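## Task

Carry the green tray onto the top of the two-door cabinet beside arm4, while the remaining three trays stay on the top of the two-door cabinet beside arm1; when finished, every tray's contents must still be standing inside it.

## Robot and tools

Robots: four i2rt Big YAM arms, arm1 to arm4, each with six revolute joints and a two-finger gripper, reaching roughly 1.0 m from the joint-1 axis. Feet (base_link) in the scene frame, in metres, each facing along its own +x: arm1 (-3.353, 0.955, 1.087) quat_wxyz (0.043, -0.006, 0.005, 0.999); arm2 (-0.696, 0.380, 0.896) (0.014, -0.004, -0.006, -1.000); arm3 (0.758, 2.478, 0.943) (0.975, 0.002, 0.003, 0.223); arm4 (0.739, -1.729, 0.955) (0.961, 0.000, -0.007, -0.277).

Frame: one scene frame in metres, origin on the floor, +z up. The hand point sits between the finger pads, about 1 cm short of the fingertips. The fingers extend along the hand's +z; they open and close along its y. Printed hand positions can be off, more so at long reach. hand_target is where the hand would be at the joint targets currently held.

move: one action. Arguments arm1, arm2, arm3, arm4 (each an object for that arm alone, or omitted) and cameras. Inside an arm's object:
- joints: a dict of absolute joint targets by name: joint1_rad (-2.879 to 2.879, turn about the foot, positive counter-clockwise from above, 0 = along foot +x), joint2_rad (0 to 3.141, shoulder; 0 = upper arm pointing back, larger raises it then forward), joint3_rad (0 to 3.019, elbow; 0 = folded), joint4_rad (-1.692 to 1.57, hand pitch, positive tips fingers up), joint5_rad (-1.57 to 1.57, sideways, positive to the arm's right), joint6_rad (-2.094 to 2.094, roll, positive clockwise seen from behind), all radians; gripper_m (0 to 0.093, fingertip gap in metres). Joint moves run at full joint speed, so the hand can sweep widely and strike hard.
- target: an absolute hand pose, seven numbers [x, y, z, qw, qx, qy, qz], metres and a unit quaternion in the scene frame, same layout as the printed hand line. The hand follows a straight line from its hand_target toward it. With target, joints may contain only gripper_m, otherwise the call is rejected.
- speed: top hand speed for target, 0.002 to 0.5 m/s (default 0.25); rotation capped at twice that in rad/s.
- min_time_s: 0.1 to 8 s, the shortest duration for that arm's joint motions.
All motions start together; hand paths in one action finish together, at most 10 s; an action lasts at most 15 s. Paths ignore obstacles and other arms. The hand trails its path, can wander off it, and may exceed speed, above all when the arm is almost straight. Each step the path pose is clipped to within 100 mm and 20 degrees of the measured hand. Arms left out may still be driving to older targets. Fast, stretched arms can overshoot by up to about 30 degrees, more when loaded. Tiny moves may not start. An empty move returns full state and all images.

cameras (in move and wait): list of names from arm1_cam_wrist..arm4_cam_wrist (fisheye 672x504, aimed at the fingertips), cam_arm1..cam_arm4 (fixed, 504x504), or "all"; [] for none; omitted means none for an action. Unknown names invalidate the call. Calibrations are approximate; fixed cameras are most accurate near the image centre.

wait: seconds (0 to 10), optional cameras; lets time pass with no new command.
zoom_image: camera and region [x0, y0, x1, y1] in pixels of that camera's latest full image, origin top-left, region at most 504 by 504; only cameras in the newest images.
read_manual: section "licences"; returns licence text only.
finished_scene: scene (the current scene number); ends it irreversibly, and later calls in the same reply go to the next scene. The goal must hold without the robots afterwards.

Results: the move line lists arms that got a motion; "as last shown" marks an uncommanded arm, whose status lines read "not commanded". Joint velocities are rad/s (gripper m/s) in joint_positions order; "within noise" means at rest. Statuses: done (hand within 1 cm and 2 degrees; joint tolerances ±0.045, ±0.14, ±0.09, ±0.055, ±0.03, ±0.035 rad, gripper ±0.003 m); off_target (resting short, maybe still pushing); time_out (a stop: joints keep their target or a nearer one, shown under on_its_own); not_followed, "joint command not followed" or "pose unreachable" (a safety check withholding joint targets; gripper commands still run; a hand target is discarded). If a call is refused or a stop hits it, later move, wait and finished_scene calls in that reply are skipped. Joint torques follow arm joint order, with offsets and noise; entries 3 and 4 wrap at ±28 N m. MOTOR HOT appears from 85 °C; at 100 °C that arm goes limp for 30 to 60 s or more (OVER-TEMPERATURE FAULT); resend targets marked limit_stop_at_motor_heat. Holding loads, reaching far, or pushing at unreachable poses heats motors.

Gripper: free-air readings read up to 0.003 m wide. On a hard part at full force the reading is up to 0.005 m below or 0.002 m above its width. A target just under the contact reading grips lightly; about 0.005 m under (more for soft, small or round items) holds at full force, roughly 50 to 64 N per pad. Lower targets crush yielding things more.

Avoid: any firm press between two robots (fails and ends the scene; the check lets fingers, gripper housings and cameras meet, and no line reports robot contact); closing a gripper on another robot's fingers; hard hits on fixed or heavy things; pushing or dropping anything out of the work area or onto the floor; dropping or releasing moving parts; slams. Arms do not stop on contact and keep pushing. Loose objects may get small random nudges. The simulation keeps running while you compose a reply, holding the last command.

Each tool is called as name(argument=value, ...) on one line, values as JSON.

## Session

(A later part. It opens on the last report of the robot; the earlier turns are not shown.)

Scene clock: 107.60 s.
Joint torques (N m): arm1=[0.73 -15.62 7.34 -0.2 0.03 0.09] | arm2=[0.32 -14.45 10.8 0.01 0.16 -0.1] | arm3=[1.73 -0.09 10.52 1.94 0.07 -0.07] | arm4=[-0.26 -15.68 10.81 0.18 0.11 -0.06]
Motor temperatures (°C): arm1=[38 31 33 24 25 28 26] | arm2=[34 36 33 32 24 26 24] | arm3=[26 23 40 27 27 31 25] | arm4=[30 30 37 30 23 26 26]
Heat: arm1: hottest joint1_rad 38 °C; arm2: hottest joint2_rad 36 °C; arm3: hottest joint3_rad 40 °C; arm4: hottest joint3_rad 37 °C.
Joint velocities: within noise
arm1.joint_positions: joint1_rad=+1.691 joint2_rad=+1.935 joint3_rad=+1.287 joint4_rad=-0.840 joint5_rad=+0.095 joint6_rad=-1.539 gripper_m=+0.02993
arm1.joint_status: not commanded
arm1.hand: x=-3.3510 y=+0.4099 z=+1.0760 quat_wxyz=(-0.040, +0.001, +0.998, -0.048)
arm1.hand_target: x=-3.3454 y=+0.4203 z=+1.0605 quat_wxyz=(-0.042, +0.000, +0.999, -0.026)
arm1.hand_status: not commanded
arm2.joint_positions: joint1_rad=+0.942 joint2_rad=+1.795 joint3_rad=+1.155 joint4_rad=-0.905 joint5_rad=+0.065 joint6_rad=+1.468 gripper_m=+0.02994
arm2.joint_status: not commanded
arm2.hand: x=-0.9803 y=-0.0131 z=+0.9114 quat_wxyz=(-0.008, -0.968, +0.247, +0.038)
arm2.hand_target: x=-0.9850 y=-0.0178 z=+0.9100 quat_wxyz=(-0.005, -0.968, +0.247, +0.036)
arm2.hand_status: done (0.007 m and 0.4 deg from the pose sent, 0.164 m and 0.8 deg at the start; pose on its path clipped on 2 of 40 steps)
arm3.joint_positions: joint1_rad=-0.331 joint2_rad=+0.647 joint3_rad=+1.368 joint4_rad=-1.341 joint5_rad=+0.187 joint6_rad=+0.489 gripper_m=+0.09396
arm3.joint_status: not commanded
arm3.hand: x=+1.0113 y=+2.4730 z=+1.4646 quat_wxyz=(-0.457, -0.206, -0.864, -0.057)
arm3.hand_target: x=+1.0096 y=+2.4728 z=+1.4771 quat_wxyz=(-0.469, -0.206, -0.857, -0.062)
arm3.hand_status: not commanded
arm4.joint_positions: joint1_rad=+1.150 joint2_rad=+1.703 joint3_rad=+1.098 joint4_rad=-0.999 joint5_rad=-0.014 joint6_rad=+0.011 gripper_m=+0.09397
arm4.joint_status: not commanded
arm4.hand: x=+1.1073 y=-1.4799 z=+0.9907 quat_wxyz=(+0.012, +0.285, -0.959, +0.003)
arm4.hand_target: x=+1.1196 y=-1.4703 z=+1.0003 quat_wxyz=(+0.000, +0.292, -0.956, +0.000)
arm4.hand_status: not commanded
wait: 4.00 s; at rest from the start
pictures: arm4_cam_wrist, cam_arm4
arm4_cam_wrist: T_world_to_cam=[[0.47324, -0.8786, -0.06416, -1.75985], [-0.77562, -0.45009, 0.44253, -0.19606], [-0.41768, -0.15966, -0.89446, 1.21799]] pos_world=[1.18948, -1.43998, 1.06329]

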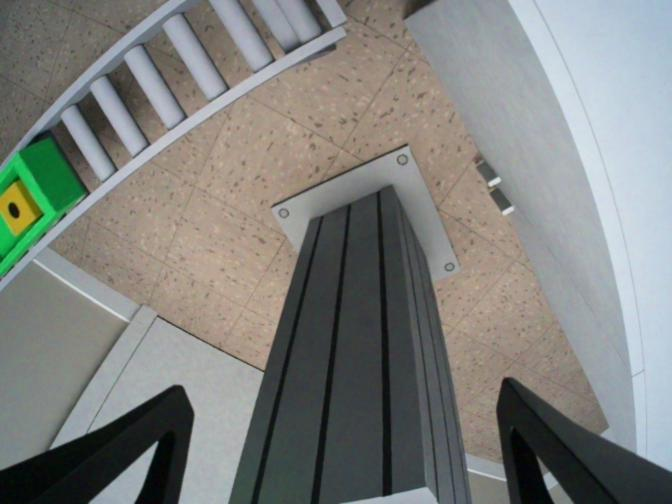

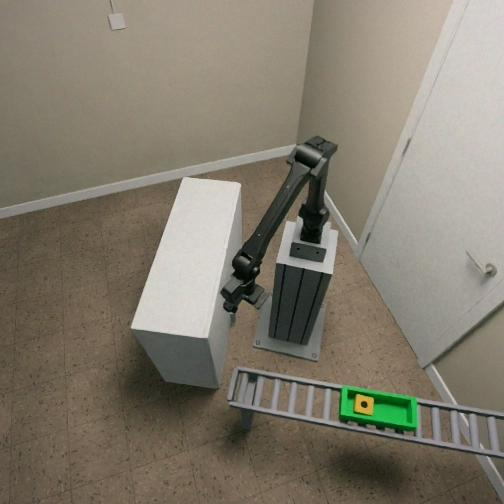

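move(arm4={"target": [1.10, -1.225, 0.79, 0, 0.446, -0.895, 0], "speed": 0.2}, cameras=["cam_arm4", "arm4_cam_wrist"])

zoom_image(camera="arm4_cam_wrist", region=[150, 0, 600, 450])

Scene clock: 111.30 s.
Joint torques (N m): arm1=[0.62 -15.44 7.31 -0.03 0.01 0.09] | arm2=[0.32 -14.51 10.8 0.03 0.16 -0.1] | arm3=[1.73 -0.26 10.52 1.94 0.06 -0.06] | arm4=[-0.67 -24.12 9.42 0.25 -0.03 0.03]
Motor temperatures (°C): arm1=[38 31 33 24 25 28 26] | arm2=[34 36 33 32 24 26 24] | arm3=[26 23 40 27 27 31 25] | arm4=[30 30 37 30 23 26 26]
Heat: arm1: hottest joint1_rad 38 °C; arm2: hottest joint2_rad 36 °C; arm3: hottest joint3_rad 40 °C; arm4: hottest joint3_rad 37 °C.
move: arm4 off_target
Joint velocities: within noise
arm1, arm2, arm3: as last shown
arm4.joint_positions: joint1_rad=+1.511 joint2_rad=+2.362 joint3_rad=+1.586 joint4_rad=-0.809 joint5_rad=-0.013 joint6_rad=+0.027 gripper_m=+0.09397
arm4.joint_status: not commanded
arm4.hand: x=+1.0929 y=-1.2344 z=+0.7900 quat_wxyz=(+0.005, +0.445, -0.895, +0.003)
arm4.hand_target: x=+1.0998 y=-1.2253 z=+0.7902 quat_wxyz=(+0.000, +0.446, -0.895, +0.000)
arm4.hand_status: off_target (0.012 m and 0.6 deg from the pose sent, 0.324 m and 19.9 deg at the start)
pictures: arm4_cam_wrist, cam_arm4
arm4_cam_wrist: T_world_to_cam=[[0.74338, -0.66593, -0.06253, -1.5842], [-0.58173, -0.68985, 0.43094, -0.50658], [-0.33011, -0.28398, -0.90021, 0.82708]] pos_world=[1.15601, -1.16957, 0.8638]

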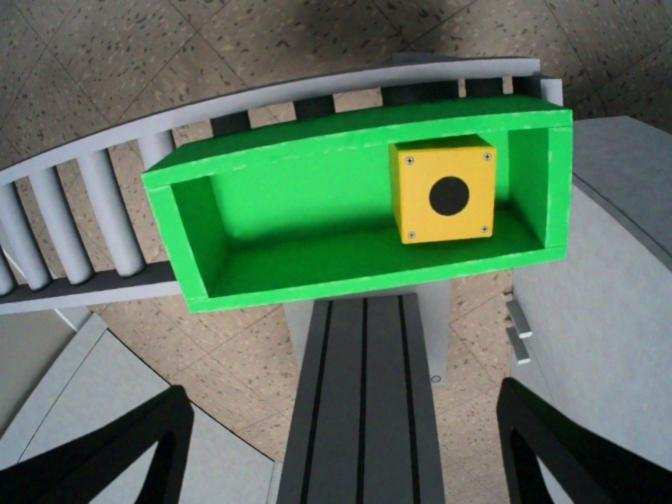

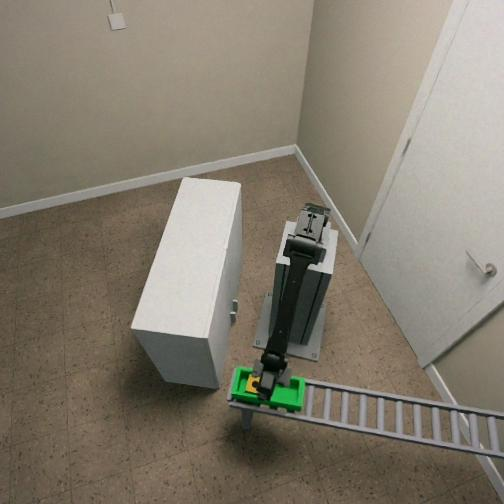

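Scaled by 1.120 from the camera's image (finer frame: 960x720).

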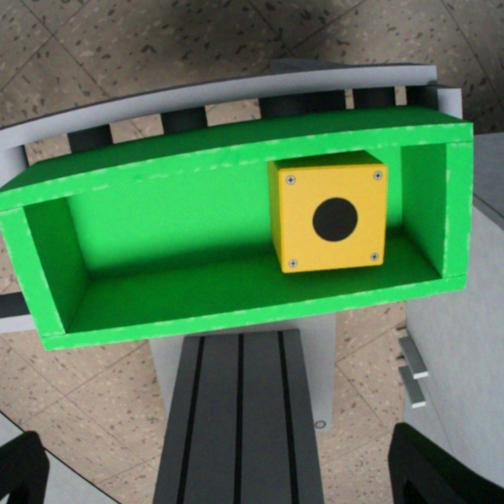

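move(arm4={"target": [1.065, -1.283, 0.68, -0.0116, 0.9573, -0.289, -0.0383], "speed": 0.2, "joints": {"gripper_m": 0.07}}, cameras=["arm4_cam_wrist", "cam_arm4"])

Scene clock: 119.50 s.
Joint torques (N m): arm1=[0.26 -15.56 7.23 -0.18 0.03 0.06] | arm2=[0.26 -14.56 10.8 -0.05 0.16 -0.1] | arm3=[1.85 -0.09 10.51 1.96 0.05 -0.05] | arm4=[-1.2 -22.24 4.03 0.99 -0.25 -0.06]
Motor temperatures (°C): arm1=[38 31 33 24 25 28 26] | arm2=[34 36 34 31 24 26 24] | arm3=[26 23 40 27 27 31 25] | arm4=[30 31 36 30 23 26 26]
Heat: arm1: hottest joint1_rad 38 °C; arm2: hottest joint2_rad 36 °C; arm3: hottest joint3_rad 40 °C; arm4: hottest joint3_rad 36 °C.
move: arm4 off_target
Joint velocities: within noise
arm1, arm2, arm3: as last shown
arm4.joint_positions: joint1_rad=+1.487 joint2_rad=+2.480 joint3_rad=+1.447 joint4_rad=-0.533 joint5_rad=-0.092 joint6_rad=-1.626 gripper_m=+0.07009
arm4.joint_status: all done
arm4.hand: x=+1.0663 y=-1.2740 z=+0.6916 quat_wxyz=(-0.018, +0.956, -0.291, -0.035)
arm4.hand_target: x=+1.0648 y=-1.2831 z=+0.6803 quat_wxyz=(-0.012, +0.957, -0.289, -0.038)
arm4.hand_status: off_target (0.015 m and 0.8 deg from the pose sent, 0.123 m and 93.6 deg at the start)
arm4_cam_wrist: T_world_to_cam=[[0.61764, 0.78438, -0.0572, 0.38113], [0.7484, -0.56384, 0.34926, -1.70825], [0.2417, -0.25853, -0.93528, 0.16534]] pos_world=[1.00309, -1.21938, 0.77307]

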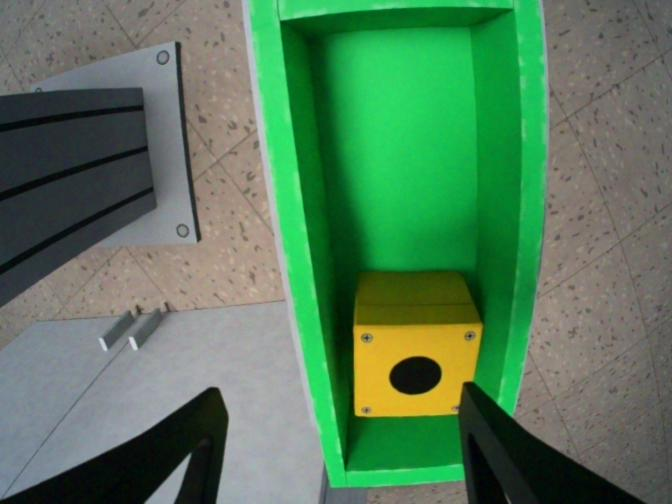

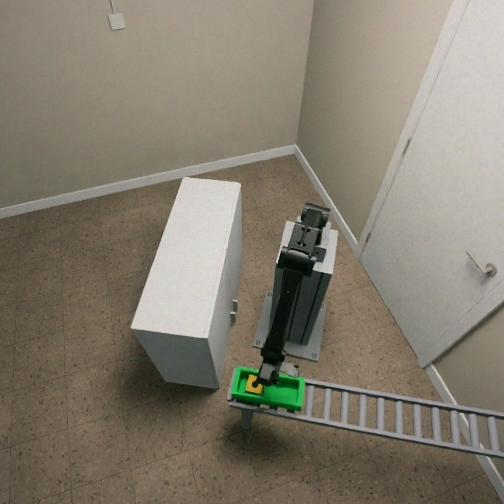

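move(arm4={"target": [1.056, -1.303, 0.570, -0.0116, 0.9573, -0.289, -0.0383], "speed": 0.13}, cameras=["arm4_cam_wrist"])

Scene clock: 121.93 s.
Joint torques (N m): arm1=[0.5 -15.91 7.27 -0.05 0.03 0.1] | arm2=[0.21 -14.51 10.78 -0.01 0.16 -0.1] | arm3=[1.79 -0.32 10.45 1.94 0.05 -0.06] | arm4=[-1.14 -22.18 4.63 0.92 -0.22 -0.06]
Motor temperatures (°C): arm1=[38 31 33 24 25 28 26] | arm2=[34 36 34 31 24 26 24] | arm3=[26 23 40 27 27 31 25] | arm4=[30 31 36 30 23 26 26]
Heat: arm1: hottest joint1_rad 38 °C; arm2: hottest joint2_rad 36 °C; arm3: hottest joint3_rad 40 °C; arm4: hottest joint3_rad 36 °C.
move: arm4 done
Joint velocities: within noise
arm1, arm2, arm3: as last shown
arm4.joint_positions: joint1_rad=+1.480 joint2_rad=+2.720 joint3_rad=+1.507 joint4_rad=-0.382 joint5_rad=-0.092 joint6_rad=-1.633 gripper_m=+0.07009
arm4.joint_status: not commanded
arm4.hand: x=+1.0490 y=-1.3057 z=+0.5756 quat_wxyz=(-0.005, +0.956, -0.291, -0.040)
arm4.hand_target: x=+1.0560 y=-1.3031 z=+0.5703 quat_wxyz=(-0.012, +0.957, -0.289, -0.038)
arm4.hand_status: done (0.009 m and 0.9 deg from the pose sent, 0.125 m and 0.8 deg at the start)
arm4_cam_wrist: T_world_to_cam=[[0.61646, 0.78273, -0.08545, 0.42538], [0.75444, -0.55612, 0.34864, -1.66852], [0.22537, -0.27939, -0.93335, 0.04169]] pos_world=[0.98717, -1.2492, 0.65697]

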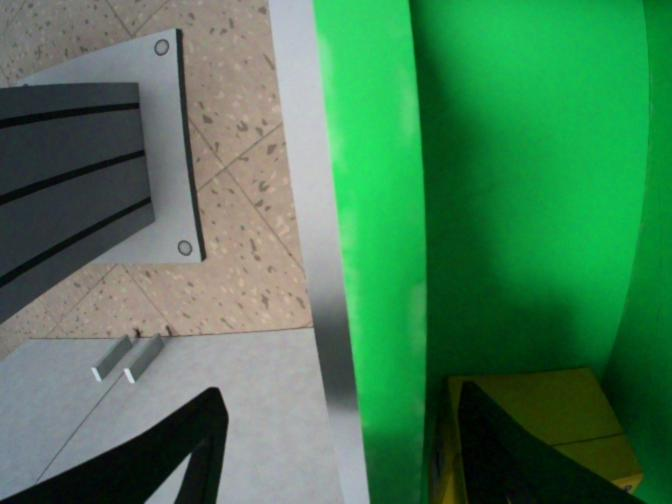

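move(arm4={"target": [1.070, -1.282, 0.573, -0.0116, 0.9573, -0.289, -0.0383], "speed": 0.1}, cameras=["arm4_cam_wrist"])

Scene clock: 123.90 s.
Joint torques (N m): arm1=[0.73 -15.79 7.3 -0.02 0 0.1] | arm2=[0.26 -14.62 10.84 0.02 0.16 -0.11] | arm3=[1.85 -0.21 10.51 1.96 0.06 -0.07] | arm4=[-1.03 -22.77 5.46 0.21 -0.22 -0.04]
Motor temperatures (°C): arm1=[38 31 33 24 25 28 26] | arm2=[34 36 34 31 24 26 23] | arm3=[26 23 40 27 27 31 25] | arm4=[30 31 35 30 23 26 26]
Heat: arm1: hottest joint1_rad 38 °C; arm2: hottest joint2_rad 36 °C; arm3: hottest joint3_rad 40 °C; arm4: hottest joint3_rad 35 °C.
move: arm4 done
Joint velocities: within noise
arm1, arm2, arm3: as last shown
arm4.joint_positions: joint1_rad=+1.480 joint2_rad=+2.735 joint3_rad=+1.590 joint4_rad=-0.430 joint5_rad=-0.092 joint6_rad=-1.633 gripper_m=+0.07009
arm4.joint_status: not commanded
arm4.hand: x=+1.0673 y=-1.2816 z=+0.5802 quat_wxyz=(-0.014, +0.956, -0.291, -0.037)
arm4.hand_target: x=+1.0699 y=-1.2821 z=+0.5731 quat_wxyz=(-0.012, +0.957, -0.289, -0.038)
arm4.hand_status: done (0.008 m and 0.4 deg from the pose sent, 0.032 m and 0.9 deg at the start)
arm4_cam_wrist: T_world_to_cam=[[0.61718, 0.78408, -0.0657, 0.38512], [0.75038, -0.56142, 0.3489, -1.67312], [0.23668, -0.26464, -0.93485, 0.05628]] pos_world=[1.00448, -1.22639, 0.66167]

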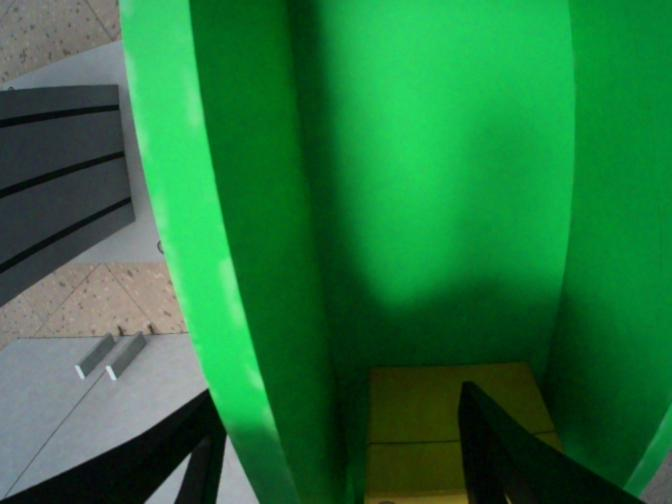

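move(arm4={"target": [1.060, -1.297, 0.572, -0.0116, 0.9573, -0.289, -0.0383], "speed": 0.1, "joints": {"gripper_m": 0.06}}, cameras=["arm4_cam_wrist"])

Scene clock: 125.50 s.
Joint torques (N m): arm1=[0.62 -15.62 7.31 -0.01 0.01 0.1] | arm2=[0.21 -14.51 10.82 -0.01 0.17 -0.09] | arm3=[1.73 -0.32 10.41 1.91 0.04 -0.06] | arm4=[-1.14 -23.71 2.84 0.95 -0.23 -0.06]
Motor temperatures (°C): arm1=[38 31 33 24 25 28 26] | arm2=[34 36 34 31 24 26 23] | arm3=[26 23 40 27 27 31 25] | arm4=[30 31 35 30 23 26 26]
Heat: arm1: hottest joint1_rad 38 °C; arm2: hottest joint2_rad 36 °C; arm3: hottest joint3_rad 40 °C; arm4: hottest joint3_rad 35 °C.
move: arm4 done
Joint velocities: within noise
arm1, arm2, arm3: as last shown
arm4.joint_positions: joint1_rad=+1.480 joint2_rad=+2.735 joint3_rad=+1.554 joint4_rad=-0.402 joint5_rad=-0.092 joint6_rad=-1.633 gripper_m=+0.06010
arm4.joint_status: all done
arm4.hand: x=+1.0585 y=-1.2932 z=+0.5746 quat_wxyz=(-0.010, +0.956, -0.291, -0.038)
arm4.hand_target: x=+1.0599 y=-1.2971 z=+0.5720 quat_wxyz=(-0.012, +0.957, -0.289, -0.038)
arm4.hand_status: done (0.005 m and 0.3 deg from the pose sent, 0.019 m and 0.4 deg at the start)
arm4_cam_wrist: T_world_to_cam=[[0.6169, 0.78362, -0.07324, 0.40337], [0.75195, -0.55937, 0.34882, -1.67013], [0.23238, -0.27026, -0.93432, 0.04705]] pos_world=[0.99608, -1.23759, 0.65607]

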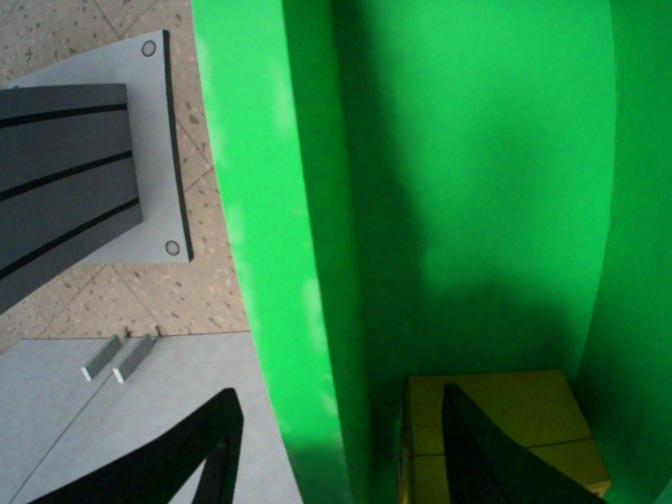

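move(arm4={"joints": {"gripper_m": 0.022}})

move(arm4={"joints": {"gripper_m": 0.003}})

move(arm4={"target": [1.062, -1.292, 0.66, -0.0116, 0.9573, -0.289, -0.0383], "speed": 0.13}, cameras=["arm4_cam_wrist", "cam_arm4"])

zoom_image(camera="cam_arm4", region=[150, 250, 350, 450])

Scene clock: 126.67 s.
Joint torques (N m): arm1=[0.56 -15.97 7.34 -0.14 0.01 0.13] | arm2=[0.21 -14.62 10.78 0.01 0.16 -0.09] | arm3=[1.44 -0.38 10.5 2.03 0.05 -0.03] | arm4=[-1.08 -23.71 2.88 0.95 -0.22 -0.05]
Motor temperatures (°C): arm1=[38 31 33 24 25 28 26] | arm2=[34 36 34 31 24 26 23] | arm3=[26 23 40 27 27 31 25] | arm4=[30 31 35 30 23 26 26]
Heat: arm1: hottest joint1_rad 38 °C; arm2: hottest joint2_rad 36 °C; arm3: hottest joint3_rad 40 °C; arm4: hottest joint3_rad 35 °C.
move: arm4 done
Joint velocities: arm1=[within noise] | arm2=[-0.005 -0.005 -0.002 -0.046 0.037 0.037 0] | arm3=[within noise] | arm4=[within noise]
arm1, arm2, arm3: as last shown
arm4.joint_positions: joint1_rad=+1.480 joint2_rad=+2.735 joint3_rad=+1.554 joint4_rad=-0.402 joint5_rad=-0.092 joint6_rad=-1.633 gripper_m=+0.02217
arm4.joint_status: all done
arm4.hand: x=+1.0585 y=-1.2932 z=+0.5746 quat_wxyz=(-0.010, +0.956, -0.291, -0.038)
arm4.hand_target: x=+1.0599 y=-1.2971 z=+0.5720 quat_wxyz=(-0.012, +0.957, -0.289, -0.038)
arm4.hand_status: not commanded
pictures: none

Scene clock: 127.20 s.
Joint torques (N m): arm1=[0.56 -15.79 7.24 -0.03 0.01 0.11] | arm2=[0.44 -14.56 10.8 -0.02 0.16 -0.09] | arm3=[1.67 -0.32 10.44 1.89 0.07 -0.05] | arm4=[-1.26 -23.53 2.96 0.81 -0.07 0.04]
Motor temperatures (°C): arm1=[38 31 33 24 25 28 26] | arm2=[34 36 34 31 24 26 23] | arm3=[26 23 40 27 27 31 25] | arm4=[30 31 35 30 23 26 26]
Heat: arm1: hottest joint1_rad 38 °C; arm2: hottest joint2_rad 36 °C; arm3: hottest joint3_rad 40 °C; arm4: hottest joint3_rad 35 °C.
move: arm4 off_target
Joint velocities: within noise
arm1, arm2, arm3: as last shown
arm4.joint_positions: joint1_rad=+1.481 joint2_rad=+2.733 joint3_rad=+1.553 joint4_rad=-0.398 joint5_rad=-0.095 joint6_rad=-1.642 gripper_m=+0.01074
arm4.joint_status: gripper_m off_target (ended at +0.01077, target +0.00300)
arm4.hand: x=+1.0585 y=-1.2913 z=+0.5754 quat_wxyz=(-0.013, +0.958, -0.286, -0.038)
arm4.hand_target: x=+1.0600 y=-1.2971 z=+0.5720 quat_wxyz=(-0.011, +0.957, -0.289, -0.038)
arm4.hand_status: not commanded
pictures: none

Scene clock: 128.60 s.
Joint torques (N m): arm1=[0.21 -15.62 7.31 -0.09 0.02 0.1] | arm2=[0.21 -14.62 10.85 0.05 0.15 -0.09] | arm3=[1.73 -0.32 10.52 1.95 0.06 -0.06] | arm4=[-1.2 -28.04 3.49 0.27 -0.02 0.11]
Motor temperatures (°C): arm1=[38 31 33 24 25 28 26] | arm2=[34 36 34 31 24 26 23] | arm3=[26 23 40 27 27 31 25] | arm4=[30 31 35 30 23 26 26]
Heat: arm1: hottest joint1_rad 38 °C; arm2: hottest joint2_rad 36 °C; arm3: hottest joint3_rad 40 °C; arm4: hottest joint3_rad 35 °C.
move: arm4 off_target
Joint velocities: within noise
arm1.joint_positions: joint1_rad=+1.691 joint2_rad=+1.935 joint3_rad=+1.287 joint4_rad=-0.840 joint5_rad=+0.095 joint6_rad=-1.539 gripper_m=+0.02993
arm1.joint_status: not commanded
arm1.hand: x=-3.3510 y=+0.4099 z=+1.0760 quat_wxyz=(-0.040, +0.001, +0.998, -0.048)
arm1.hand_target: x=-3.3454 y=+0.4203 z=+1.0605 quat_wxyz=(-0.042, +0.000, +0.999, -0.026)
arm1.hand_status: not commanded
arm2.joint_positions: joint1_rad=+0.942 joint2_rad=+1.795 joint3_rad=+1.155 joint4_rad=-0.905 joint5_rad=+0.065 joint6_rad=+1.468 gripper_m=+0.02994
arm2.joint_status: not commanded
arm2.hand: x=-0.9803 y=-0.0131 z=+0.9114 quat_wxyz=(-0.008, -0.968, +0.247, +0.038)
arm2.hand_target: x=-0.9850 y=-0.0178 z=+0.9100 quat_wxyz=(-0.005, -0.968, +0.247, +0.036)
arm2.hand_status: not commanded
arm3.joint_positions: joint1_rad=-0.331 joint2_rad=+0.647 joint3_rad=+1.368 joint4_rad=-1.341 joint5_rad=+0.187 joint6_rad=+0.489 gripper_m=+0.09396
arm3.joint_status: not commanded
arm3.hand: x=+1.0113 y=+2.4730 z=+1.4646 quat_wxyz=(-0.457, -0.206, -0.864, -0.057)
arm3.hand_target: x=+1.0096 y=+2.4728 z=+1.4771 quat_wxyz=(-0.469, -0.206, -0.857, -0.062)
arm3.hand_status: not commanded
arm4.joint_positions: joint1_rad=+1.481 joint2_rad=+2.586 joint3_rad=+1.432 joint4_rad=-0.475 joint5_rad=-0.097 joint6_rad=-1.651 gripper_m=+0.01074
arm4.joint_status: not commanded
arm4.hand: x=+1.0449 y=-1.3078 z=+0.6332 quat_wxyz=(+0.011, +0.958, -0.283, -0.048)
arm4.hand_target: x=+1.0617 y=-1.2923 z=+0.6594 quat_wxyz=(-0.012, +0.957, -0.289, -0.038)
arm4.hand_status: off_target (0.035 m and 2.9 deg from the pose sent, 0.085 m and 0.4 deg at the start)
arm4_cam_wrist: T_world_to_cam=[[0.59981, 0.79125, -0.11899, 0.48421], [0.77273, -0.53423, 0.34277, -1.67342], [0.20764, -0.29754, -0.93185, 0.08968]] pos_world=[0.98405, -1.25043, 0.71478]

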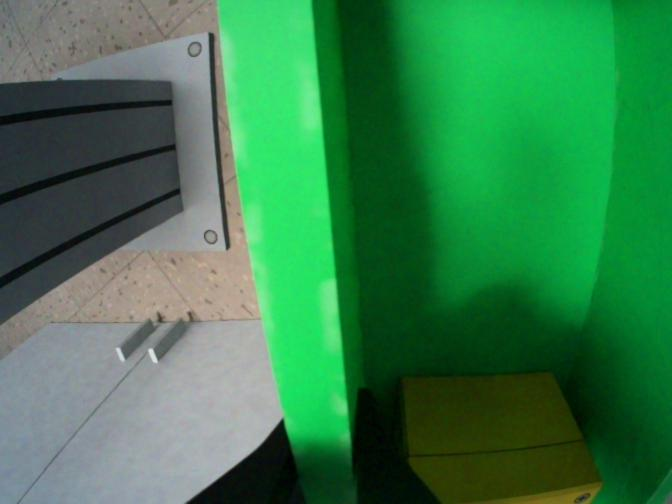

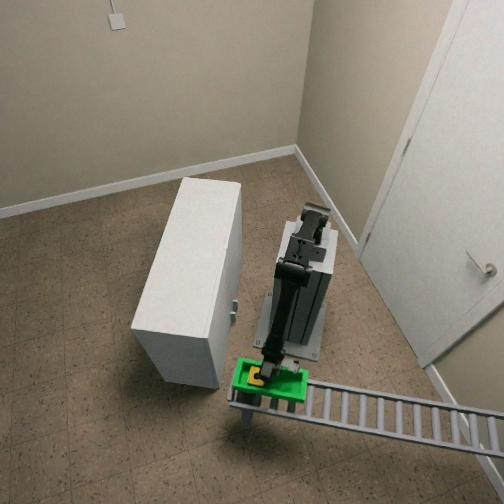

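Scaled by 2.520 from the camera's image (finer frame: 720x720).

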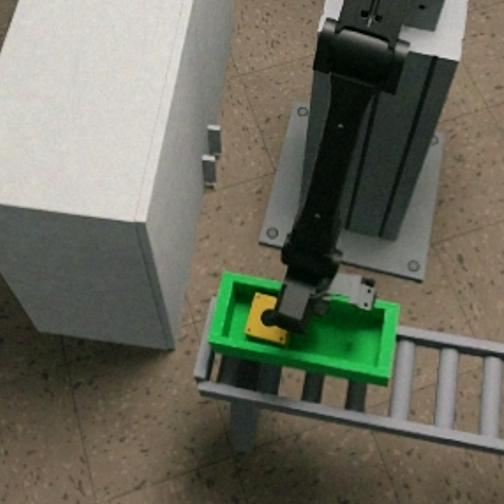

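move(arm4={"target": [1.055, -1.29, 1.03, -0.006, 0.9573, -0.289, -0.02], "speed": 0.22}, cameras=["cam_arm4"])

Scene clock: 133.33 s.
Joint torques (N m): arm1=[0.32 -15.27 7.27 -0.09 -0.01 0.1] | arm2=[0.26 -14.51 10.78 0.01 0.15 -0.1] | arm3=[1.55 -0.21 10.5 2 0.06 -0.04] | arm4=[0.03 -23.36 13.18 0.13 0.13 0.16]
Motor temperatures (°C): arm1=[38 31 33 24 25 28 26] | arm2=[34 36 34 31 24 26 23] | arm3=[26 23 41 27 27 31 25] | arm4=[30 31 35 30 23 26 26]
Heat: arm1: hottest joint1_rad 38 °C; arm2: hottest joint2_rad 36 °C; arm3: hottest joint3_rad 41 °C; arm4: hottest joint3_rad 35 °C.
move: arm4 off_target
Joint velocities: within noise
arm1, arm2, arm3: as last shown
arm4.joint_positions: joint1_rad=+1.481 joint2_rad=+1.883 joint3_rad=+1.367 joint4_rad=-1.154 joint5_rad=-0.063 joint6_rad=-1.640 gripper_m=+0.01074
arm4.joint_status: not commanded
arm4.hand: x=+1.0393 y=-1.3164 z=+0.9924 quat_wxyz=(+0.036, +0.956, -0.288, -0.039)
arm4.hand_target: x=+1.0534 y=-1.2919 z=+1.0307 quat_wxyz=(-0.006, +0.957, -0.289, -0.020)
arm4.hand_status: off_target (0.049 m and 5.3 deg from the pose sent, 0.397 m and 3.8 deg at the start)

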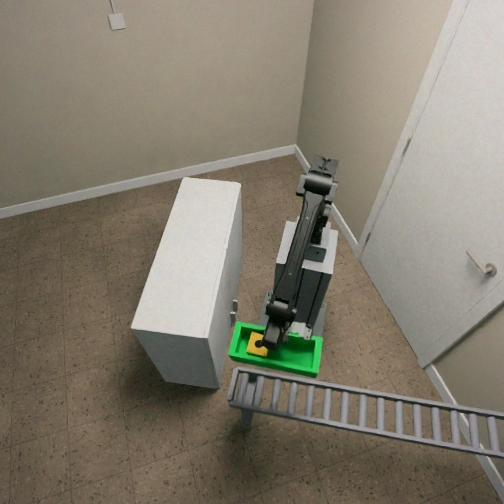

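move(arm4={"joints": {"joint1_rad": 0.212, "joint6_rad": -1.475}, "min_time_s": 3}, cameras=["cam_arm4", "arm4_cam_wrist"])

zoom_image(camera="cam_arm4", region=[100, 150, 350, 400])

Scene clock: 137.80 s.
Joint torques (N m): arm1=[0.44 -15.91 7.28 -0.05 0 0.08] | arm2=[0.32 -14.39 10.82 -0.03 0.17 -0.1] | arm3=[1.67 -0.44 10.48 1.99 0.07 -0.05] | arm4=[0.15 -23.18 13.26 0.12 0 0.16]
Motor temperatures (°C): arm1=[38 31 33 24 25 28 26] | arm2=[34 35 34 31 24 26 23] | arm3=[26 23 41 27 27 31 25] | arm4=[30 31 35 30 23 26 26]
Heat: arm1: hottest joint1_rad 38 °C; arm2: hottest joint2_rad 35 °C; arm3: hottest joint3_rad 41 °C; arm4: hottest joint3_rad 35 °C.
move: arm4 done
Joint velocities: within noise
arm1, arm2, arm3: as last shown
arm4.joint_positions: joint1_rad=+0.206 joint2_rad=+1.883 joint3_rad=+1.367 joint4_rad=-1.154 joint5_rad=-0.060 joint6_rad=-1.486 gripper_m=+0.01075
arm4.joint_status: all done
arm4.hand: x=+1.2201 y=-1.8969 z=+0.9978 quat_wxyz=(+0.002, +0.534, -0.844, -0.052)
arm4.hand_target: x=+1.2469 y=-1.9041 z=+1.0366 quat_wxyz=(-0.025, +0.533, -0.845, -0.014)
arm4.hand_status: not commanded
pictures: arm4_cam_wrist, cam_arm4
arm4_cam_wrist: T_world_to_cam=[[0.85747, -0.49003, -0.15687, -1.81832], [-0.40706, -0.83256, 0.3757, -1.40784], [-0.31471, -0.2583, -0.91337, 0.91111]] pos_world=[1.27283, -1.8278, 1.07585]

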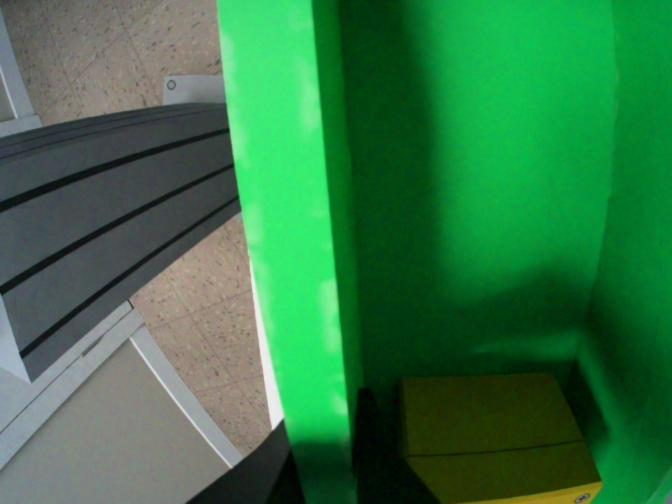

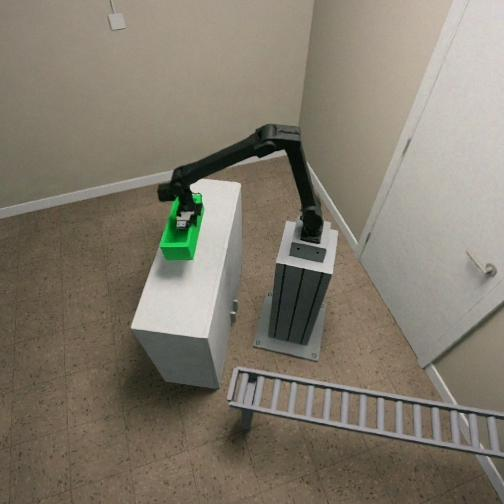

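Scaled by 2.016 from the camera's image (finer frame: 720x720).

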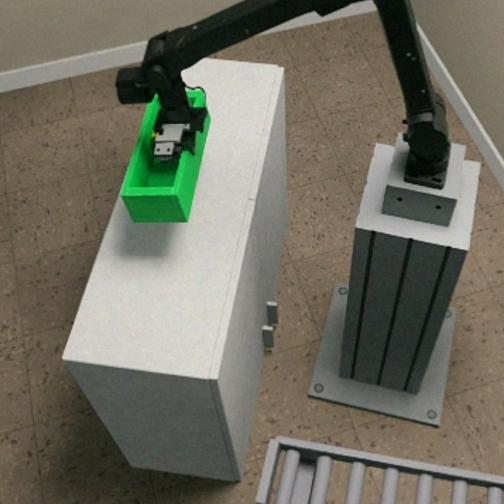

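move(arm4={"target": [1.217, -1.891, 0.95, -0.022, 0.532, -0.8467, 0.027], "speed": 0.12}, cameras=["cam_arm4", "arm4_cam_wrist"])

zoom_image(camera="cam_arm4", region=[120, 170, 270, 320])

Scene clock: 140.13 s.
Joint torques (N m): arm1=[0.56 -16.03 7.32 -0.03 0.01 0.1] | arm2=[0.38 -14.74 10.78 -0.01 0.17 -0.1] | arm3=[1.96 -0.09 10.52 1.98 0.06 -0.04] | arm4=[0.21 -21.3 7.8 1.37 0.29 0.17]
Motor temperatures (°C): arm1=[38 31 33 24 25 28 26] | arm2=[34 35 34 31 24 26 23] | arm3=[26 23 41 27 27 31 25] | arm4=[30 31 35 30 23 26 26]
Heat: arm1: hottest joint1_rad 38 °C; arm2: hottest joint2_rad 35 °C; arm3: hottest joint3_rad 41 °C; arm4: hottest joint3_rad 35 °C.
move: arm4 off_target
Joint velocities: within noise
arm1, arm2, arm3: as last shown
arm4.joint_positions: joint1_rad=+0.228 joint2_rad=+1.883 joint3_rad=+1.167 joint4_rad=-0.856 joint5_rad=-0.010 joint6_rad=-1.459 gripper_m=+0.01075
arm4.joint_status: not commanded
arm4.hand: x=+1.2030 y=-1.8884 z=+0.9337 quat_wxyz=(-0.008, +0.534, -0.846, +0.003)
arm4.hand_target: x=+1.2167 y=-1.8908 z=+0.9502 quat_wxyz=(-0.022, +0.532, -0.846, +0.027)
arm4.hand_status: off_target (0.022 m and 3.2 deg from the pose sent, 0.048 m and 9.4 deg at the start)
pictures: arm4_cam_wrist, cam_arm4
arm4_cam_wrist: T_world_to_cam=[[0.86369, -0.50128, -0.05252, -1.93571], [-0.43896, -0.79931, 0.41038, -1.31486], [-0.24769, -0.33139, -0.9104, 0.62783]] pos_world=[1.25018, -1.81326, 1.00952]

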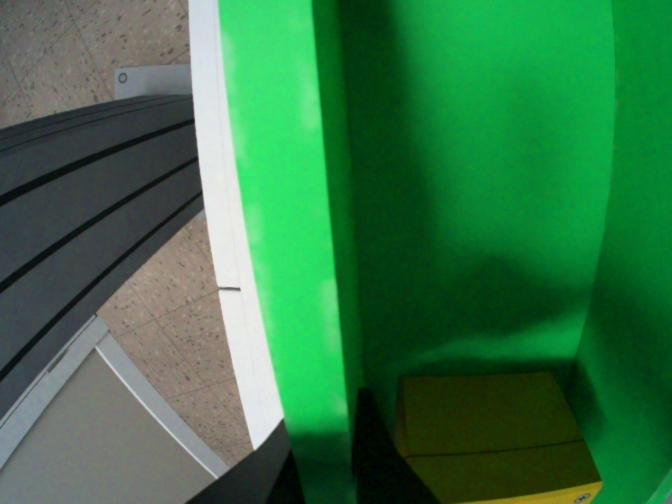

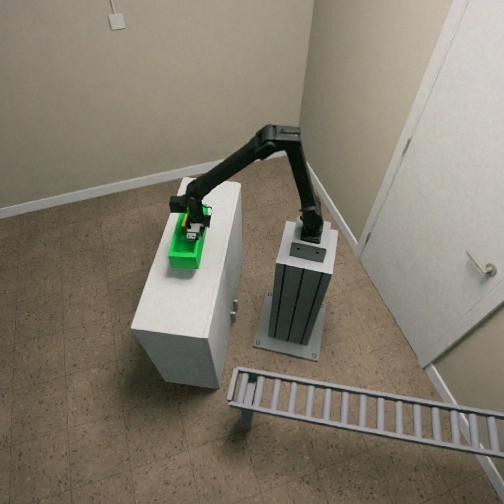

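Scaled by 3.360 from the camera's image (finer frame: 720x720).

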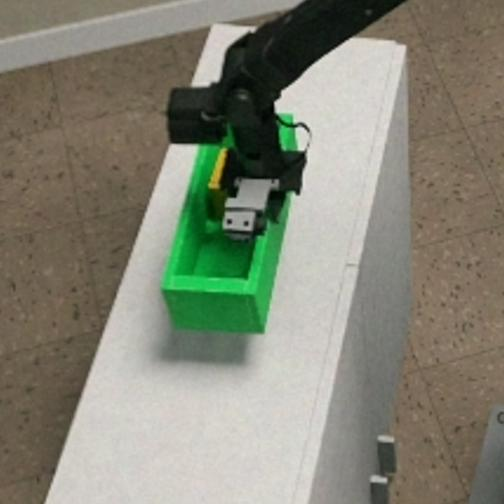

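move(arm4={"target": [1.215, -1.889, 0.913, -0.020, 0.532, -0.8467, 0.027], "speed": 0.1}, cameras=["cam_arm4"])

zoom_image(camera="cam_arm4", region=[120, 170, 270, 320])

Scene clock: 141.73 s.
Joint torques (N m): arm1=[0.56 -15.74 7.31 -0.03 0 0.09] | arm2=[0.26 -14.68 10.81 -0.01 0.16 -0.1] | arm3=[1.73 0.09 10.43 2.03 0.05 -0.06] | arm4=[0.32 -21.71 7.31 1.29 0.29 0.16]
Motor temperatures (°C): arm1=[38 31 33 24 25 28 26] | arm2=[34 35 34 31 24 26 23] | arm3=[26 23 41 27 27 31 25] | arm4=[30 31 35 30 23 26 26]
Heat: arm1: hottest joint1_rad 38 °C; arm2: hottest joint2_rad 35 °C; arm3: hottest joint3_rad 41 °C; arm4: hottest joint3_rad 35 °C.
move: arm4 off_target
Joint velocities: within noise
arm1, arm2, arm3: as last shown
arm4.joint_positions: joint1_rad=+0.232 joint2_rad=+1.944 joint3_rad=+1.134 joint4_rad=-0.767 joint5_rad=-0.006 joint6_rad=-1.456 gripper_m=+0.01075
arm4.joint_status: not commanded
arm4.hand: x=+1.1985 y=-1.8858 z=+0.8958 quat_wxyz=(-0.005, +0.534, -0.846, +0.001)
arm4.hand_target: x=+1.2147 y=-1.8888 z=+0.9133 quat_wxyz=(-0.020, +0.532, -0.846, +0.027)
arm4.hand_status: off_target (0.024 m and 3.4 deg from the pose sent, 0.024 m and 3.1 deg at the start)

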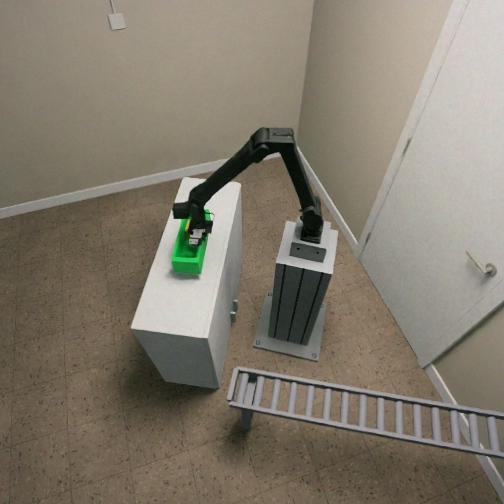

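Scaled by 3.360 from the camera's image (finer frame: 720x720).

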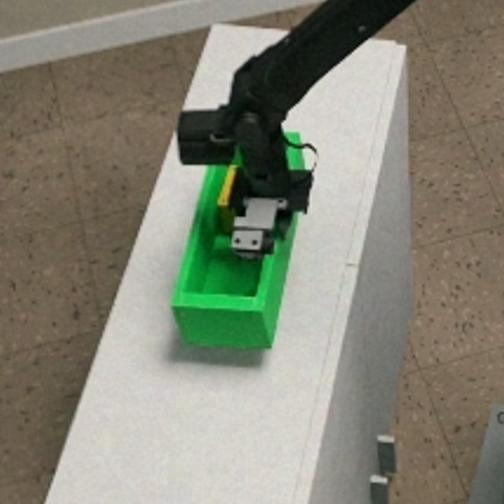

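move(arm4={"target": [1.214, -1.888, 0.898, -0.018, 0.532, -0.8467, 0.025], "speed": 0.06})

move(arm4={"target": [1.213, -1.888, 0.886, -0.018, 0.532, -0.8467, 0.025], "speed": 0.06}, cameras=["cam_arm4"])

zoom_image(camera="cam_arm4", region=[120, 170, 270, 320])

Scene clock: 143.17 s.
Joint torques (N m): arm1=[0.26 -15.79 7.3 -0.03 0.01 0.09] | arm2=[0.26 -14.51 10.8 -0.02 0.16 -0.11] | arm3=[1.79 -0.5 10.52 2.02 0.06 -0.07] | arm4=[0.32 -21.19 6.65 1.31 0.29 0.16]
Motor temperatures (°C): arm1=[38 31 33 24 25 28 26] | arm2=[34 35 34 31 24 26 23] | arm3=[26 23 41 27 27 31 25] | arm4=[30 31 35 30 23 26 26]
Heat: arm1: hottest joint1_rad 38 °C; arm2: hottest joint2_rad 35 °C; arm3: hottest joint3_rad 41 °C; arm4: hottest joint3_rad 35 °C.
move: arm4 off_target
Joint velocities: within noise
arm1, arm2, arm3: as last shown
arm4.joint_positions: joint1_rad=+0.233 joint2_rad=+1.967 joint3_rad=+1.134 joint4_rad=-0.739 joint5_rad=-0.005 joint6_rad=-1.454 gripper_m=+0.01075
arm4.joint_status: not commanded
arm4.hand: x=+1.2013 y=-1.8863 z=+0.8855 quat_wxyz=(-0.007, +0.534, -0.846, +0.004)
arm4.hand_target: x=+1.2139 y=-1.8879 z=+0.8982 quat_wxyz=(-0.018, +0.532, -0.846, +0.025)
arm4.hand_status: off_target (0.018 m and 2.7 deg from the pose sent, 0.016 m and 3.1 deg at the start)
pictures: none

Scene clock: 144.17 s.
Joint torques (N m): arm1=[0.79 -16.09 7.3 -0.08 0 0.1] | arm2=[0.38 -14.56 10.81 0.01 0.16 -0.11] | arm3=[1.85 -0.32 10.5 1.98 0.04 -0.05] | arm4=[0.26 -21.19 6.67 1.32 0.29 0.15]
Motor temperatures (°C): arm1=[38 31 33 24 25 28 26] | arm2=[34 35 34 31 24 26 23] | arm3=[26 23 41 27 27 31 25] | arm4=[30 31 35 30 23 26 26]
Heat: arm1: hottest joint1_rad 38 °C; arm2: hottest joint2_rad 35 °C; arm3: hottest joint3_rad 41 °C; arm4: hottest joint3_rad 35 °C.
move: arm4 off_target
Joint velocities: within noise
arm1, arm2, arm3: as last shown
arm4.joint_positions: joint1_rad=+0.233 joint2_rad=+1.986 joint3_rad=+1.124 joint4_rad=-0.710 joint5_rad=-0.005 joint6_rad=-1.454 gripper_m=+0.01075
arm4.joint_status: not commanded
arm4.hand: x=+1.1990 y=-1.8855 z=+0.8736 quat_wxyz=(-0.006, +0.534, -0.846, +0.004)
arm4.hand_target: x=+1.2128 y=-1.8878 z=+0.8863 quat_wxyz=(-0.018, +0.532, -0.846, +0.025)
arm4.hand_status: off_target (0.019 m and 2.8 deg from the pose sent, 0.012 m and 2.7 deg at the start)

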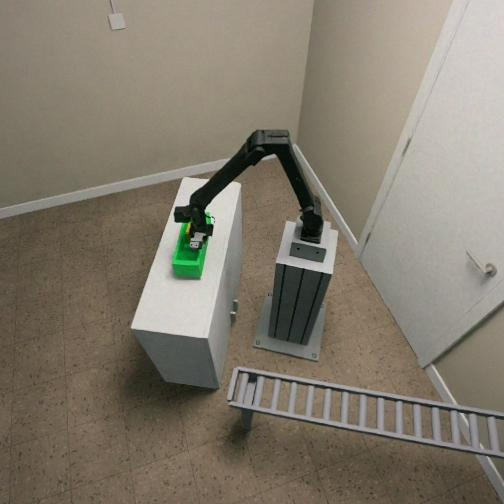

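Scaled by 3.360 from the camera's image (finer frame: 720x720).

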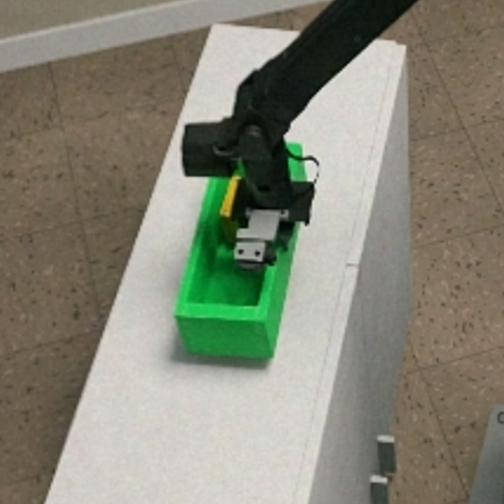

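move(arm4={"target": [1.213, -1.888, 0.877, -0.018, 0.532, -0.8467, 0.025], "speed": 0.06})

move(arm4={"target": [1.213, -1.888, 0.867, -0.018, 0.532, -0.8467, 0.025], "speed": 0.06}, cameras=["cam_arm4"])

zoom_image(camera="cam_arm4", region=[120, 170, 270, 320])

Scene clock: 145.47 s.
Joint torques (N m): arm1=[0.44 -15.85 7.34 -0.06 0.03 0.1] | arm2=[0.15 -14.56 10.82 0.02 0.17 -0.11] | arm3=[2.02 -0.32 10.48 1.92 0.07 -0.06] | arm4=[0.32 -21.19 6.35 1.32 0.29 0.15]
Motor temperatures (°C): arm1=[38 31 33 24 25 28 26] | arm2=[34 35 34 31 24 26 23] | arm3=[26 23 41 27 27 31 25] | arm4=[30 31 35 30 23 26 26]
Heat: arm1: hottest joint1_rad 38 °C; arm2: hottest joint2_rad 35 °C; arm3: hottest joint3_rad 41 °C; arm4: hottest joint3_rad 35 °C.
move: arm4 off_target
Joint velocities: within noise
arm1, arm2, arm3: as last shown
arm4.joint_positions: joint1_rad=+0.233 joint2_rad=+2.004 joint3_rad=+1.124 joint4_rad=-0.689 joint5_rad=-0.005 joint6_rad=-1.454 gripper_m=+0.01075
arm4.joint_status: not commanded
arm4.hand: x=+1.2002 y=-1.8859 z=+0.8655 quat_wxyz=(-0.007, +0.534, -0.846, +0.005)
arm4.hand_target: x=+1.2128 y=-1.8879 z=+0.8772 quat_wxyz=(-0.018, +0.532, -0.846, +0.025)
arm4.hand_status: off_target (0.017 m and 2.6 deg from the pose sent, 0.015 m and 2.8 deg at the start)
pictures: none

Scene clock: 146.53 s.
Joint torques (N m): arm1=[0.21 -15.74 7.28 -0.12 0.02 0.1] | arm2=[0.15 -14.51 10.8 0.01 0.16 -0.11] | arm3=[1.73 -0.09 10.43 1.94 0.09 -0.06] | arm4=[0.21 -21.3 6.41 1.36 0.3 0.16]
Motor temperatures (°C): arm1=[38 31 33 24 25 28 26] | arm2=[34 35 34 31 24 26 23] | arm3=[26 23 41 27 27 31 25] | arm4=[30 31 35 30 23 26 26]
Heat: arm1: hottest joint1_rad 38 °C; arm2: hottest joint2_rad 35 °C; arm3: hottest joint3_rad 41 °C; arm4: hottest joint3_rad 35 °C.
move: arm4 off_target
Joint velocities: within noise
arm1.joint_positions: joint1_rad=+1.691 joint2_rad=+1.935 joint3_rad=+1.287 joint4_rad=-0.840 joint5_rad=+0.095 joint6_rad=-1.539 gripper_m=+0.02993
arm1.joint_status: not commanded
arm1.hand: x=-3.3510 y=+0.4099 z=+1.0760 quat_wxyz=(-0.040, +0.001, +0.998, -0.048)
arm1.hand_target: x=-3.3454 y=+0.4203 z=+1.0605 quat_wxyz=(-0.042, +0.000, +0.999, -0.026)
arm1.hand_status: not commanded
arm2.joint_positions: joint1_rad=+0.942 joint2_rad=+1.795 joint3_rad=+1.155 joint4_rad=-0.905 joint5_rad=+0.065 joint6_rad=+1.468 gripper_m=+0.02994
arm2.joint_status: not commanded
arm2.hand: x=-0.9803 y=-0.0131 z=+0.9114 quat_wxyz=(-0.008, -0.968, +0.247, +0.038)
arm2.hand_target: x=-0.9850 y=-0.0178 z=+0.9100 quat_wxyz=(-0.005, -0.968, +0.247, +0.036)
arm2.hand_status: not commanded
arm3.joint_positions: joint1_rad=-0.331 joint2_rad=+0.647 joint3_rad=+1.368 joint4_rad=-1.341 joint5_rad=+0.187 joint6_rad=+0.489 gripper_m=+0.09396
arm3.joint_status: not commanded
arm3.hand: x=+1.0113 y=+2.4730 z=+1.4646 quat_wxyz=(-0.457, -0.206, -0.864, -0.057)
arm3.hand_target: x=+1.0096 y=+2.4728 z=+1.4771 quat_wxyz=(-0.469, -0.206, -0.857, -0.062)
arm3.hand_status: not commanded
arm4.joint_positions: joint1_rad=+0.233 joint2_rad=+2.024 joint3_rad=+1.120 joint4_rad=-0.667 joint5_rad=-0.005 joint6_rad=-1.454 gripper_m=+0.01075
arm4.joint_status: not commanded
arm4.hand: x=+1.1988 y=-1.8854 z=+0.8552 quat_wxyz=(-0.006, +0.534, -0.846, +0.004)
arm4.hand_target: x=+1.2128 y=-1.8878 z=+0.8672 quat_wxyz=(-0.018, +0.532, -0.846, +0.025)
arm4.hand_status: off_target (0.019 m and 2.8 deg from the pose sent, 0.013 m and 2.6 deg at the start)

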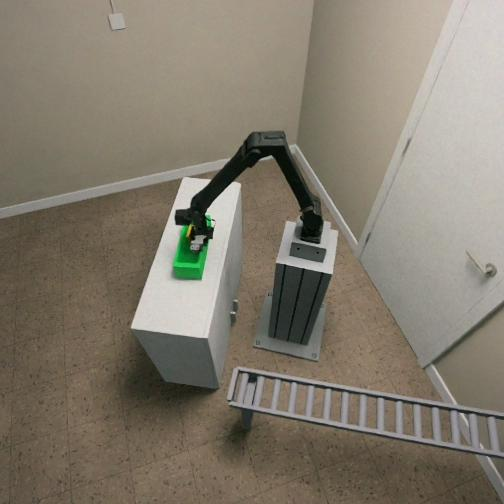

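Scaled by 3.360 from the camera's image (finer frame: 720x720).

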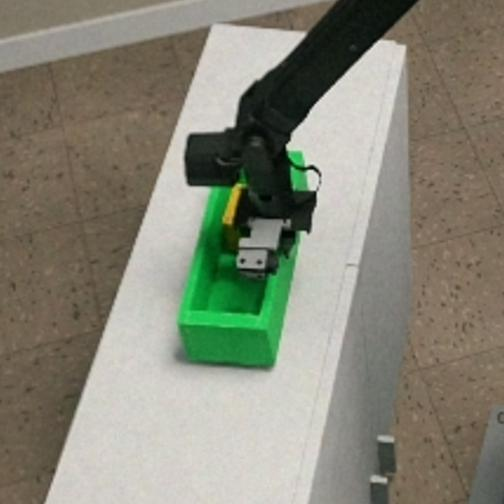

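move(arm4={"target": [1.213, -1.888, 0.856, -0.018, 0.532, -0.8467, 0.025], "speed": 0.06})

move(arm4={"target": [1.213, -1.888, 0.847, -0.018, 0.532, -0.8467, 0.025], "speed": 0.06}, cameras=["cam_arm4"])

zoom_image(camera="cam_arm4", region=[150, 210, 250, 310])

Scene clock: 147.93 s.
Joint torques (N m): arm1=[0.32 -15.91 7.25 -0.17 0 0.1] | arm2=[0.32 -14.56 10.84 -0.02 0.15 -0.1] | arm3=[2.02 -0.21 10.47 1.95 0.07 -0.05] | arm4=[0.32 -21.54 6 1.33 0.3 0.15]
Motor temperatures (°C): arm1=[37 31 33 24 25 28 26] | arm2=[34 35 34 31 24 26 23] | arm3=[26 23 41 27 27 31 25] | arm4=[30 31 35 30 23 26 26]
Heat: arm1: hottest joint1_rad 37 °C; arm2: hottest joint2_rad 35 °C; arm3: hottest joint3_rad 41 °C; arm4: hottest joint3_rad 35 °C.
move: arm4 off_target
Joint velocities: within noise
arm1, arm2, arm3: as last shown
arm4.joint_positions: joint1_rad=+0.233 joint2_rad=+2.047 joint3_rad=+1.120 joint4_rad=-0.642 joint5_rad=-0.005 joint6_rad=-1.454 gripper_m=+0.01075
arm4.joint_status: not commanded
arm4.hand: x=+1.1994 y=-1.8856 z=+0.8442 quat_wxyz=(-0.007, +0.534, -0.846, +0.005)
arm4.hand_target: x=+1.2128 y=-1.8878 z=+0.8562 quat_wxyz=(-0.018, +0.532, -0.846, +0.025)
arm4.hand_status: off_target (0.018 m and 2.7 deg from the pose sent, 0.014 m and 2.8 deg at the start)
pictures: none

Scene clock: 148.90 s.
Joint torques (N m): arm1=[0.62 -15.85 7.24 -0.06 0.05 0.11] | arm2=[0.26 -14.51 10.77 0.02 0.16 -0.1] | arm3=[1.79 -0.03 10.54 1.95 0.08 -0.05] | arm4=[0.21 -20.89 5.9 1.31 0.3 0.16]
Motor temperatures (°C): arm1=[37 31 33 24 25 28 26] | arm2=[34 35 34 31 24 26 23] | arm3=[26 23 41 27 27 30 25] | arm4=[30 31 35 30 23 26 26]
Heat: arm1: hottest joint1_rad 37 °C; arm2: hottest joint2_rad 35 °C; arm3: hottest joint3_rad 41 °C; arm4: hottest joint3_rad 35 °C.
move: arm4 off_target
Joint velocities: within noise
arm1, arm2, arm3: as last shown
arm4.joint_positions: joint1_rad=+0.233 joint2_rad=+2.059 joint3_rad=+1.120 joint4_rad=-0.622 joint5_rad=-0.005 joint6_rad=-1.454 gripper_m=+0.01075
arm4.joint_status: not commanded
arm4.hand: x=+1.2015 y=-1.8864 z=+0.8390 quat_wxyz=(-0.010, +0.533, -0.846, +0.008)
arm4.hand_target: x=+1.2129 y=-1.8879 z=+0.8471 quat_wxyz=(-0.018, +0.532, -0.846, +0.025)
arm4.hand_status: off_target (0.014 m and 2.2 deg from the pose sent, 0.014 m and 2.7 deg at the start)

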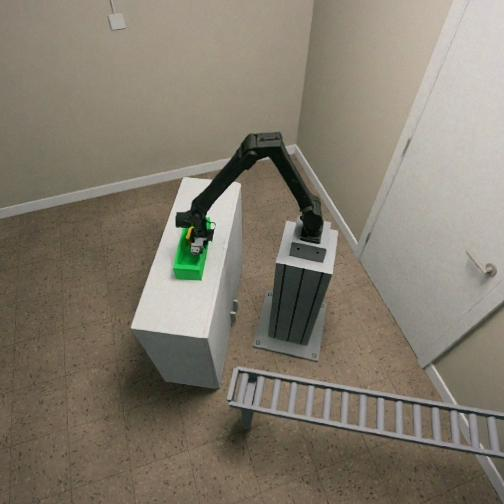

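Scaled by 5.040 from the camera's image (finer frame: 720x720).

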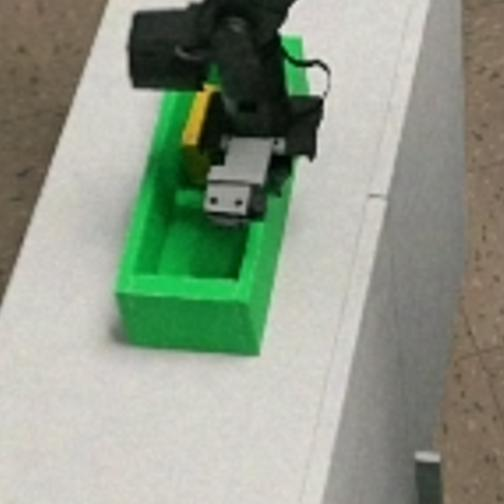

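move(arm4={"target": [1.213, -1.888, 0.838, -0.015, 0.533, -0.8465, 0.018], "speed": 0.06}, cameras=["cam_arm4"])

zoom_image(camera="cam_arm4", region=[150, 210, 250, 310])

Scene clock: 150.20 s.
Joint torques (N m): arm1=[0.62 -15.85 7.25 -0.01 0.01 0.09] | arm2=[0.32 -14.56 10.84 0.01 0.16 -0.1] | arm3=[1.85 -0.15 10.48 2 0.05 -0.04] | arm4=[0.21 -18.73 6.89 1.25 0.12 0.12]
Motor temperatures (°C): arm1=[37 31 33 24 25 28 26] | arm2=[34 35 34 31 24 26 23] | arm3=[26 23 41 27 27 30 25] | arm4=[30 31 35 30 23 26 27]
Heat: arm1: hottest joint1_rad 37 °C; arm2: hottest joint2_rad 35 °C; arm3: hottest joint3_rad 41 °C; arm4: hottest joint3_rad 35 °C.
move: arm4 off_target
Joint velocities: within noise
arm1, arm2, arm3: as last shown
arm4.joint_positions: joint1_rad=+0.233 joint2_rad=+2.061 joint3_rad=+1.120 joint4_rad=-0.622 joint5_rad=-0.005 joint6_rad=-1.454 gripper_m=+0.01075
arm4.joint_status: not commanded
arm4.hand: x=+1.2011 y=-1.8862 z=+0.8381 quat_wxyz=(-0.009, +0.533, -0.846, +0.007)
arm4.hand_target: x=+1.2128 y=-1.8878 z=+0.8382 quat_wxyz=(-0.015, +0.533, -0.846, +0.018)
arm4.hand_status: off_target (0.012 m and 1.4 deg from the pose sent, 0.012 m and 1.3 deg at the start)

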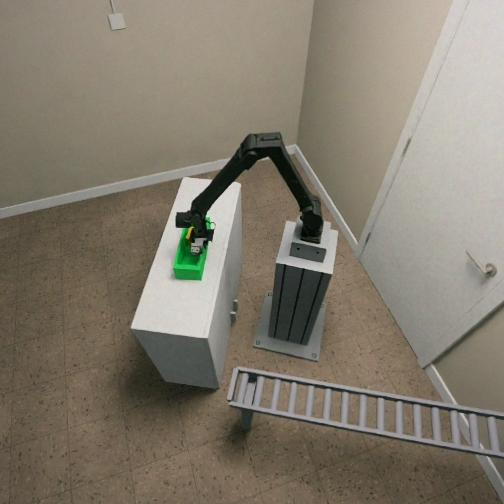

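Scaled by 5.040 from the camera's image (finer frame: 720x720).

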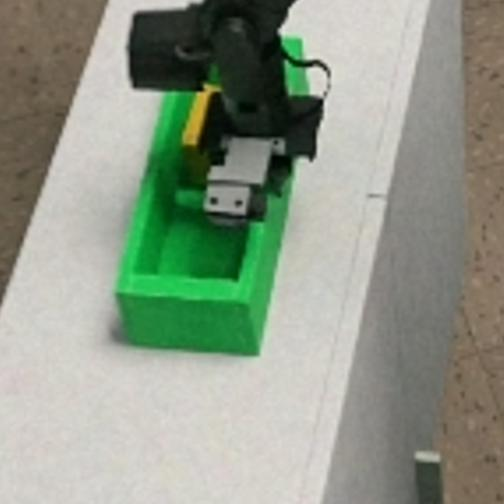

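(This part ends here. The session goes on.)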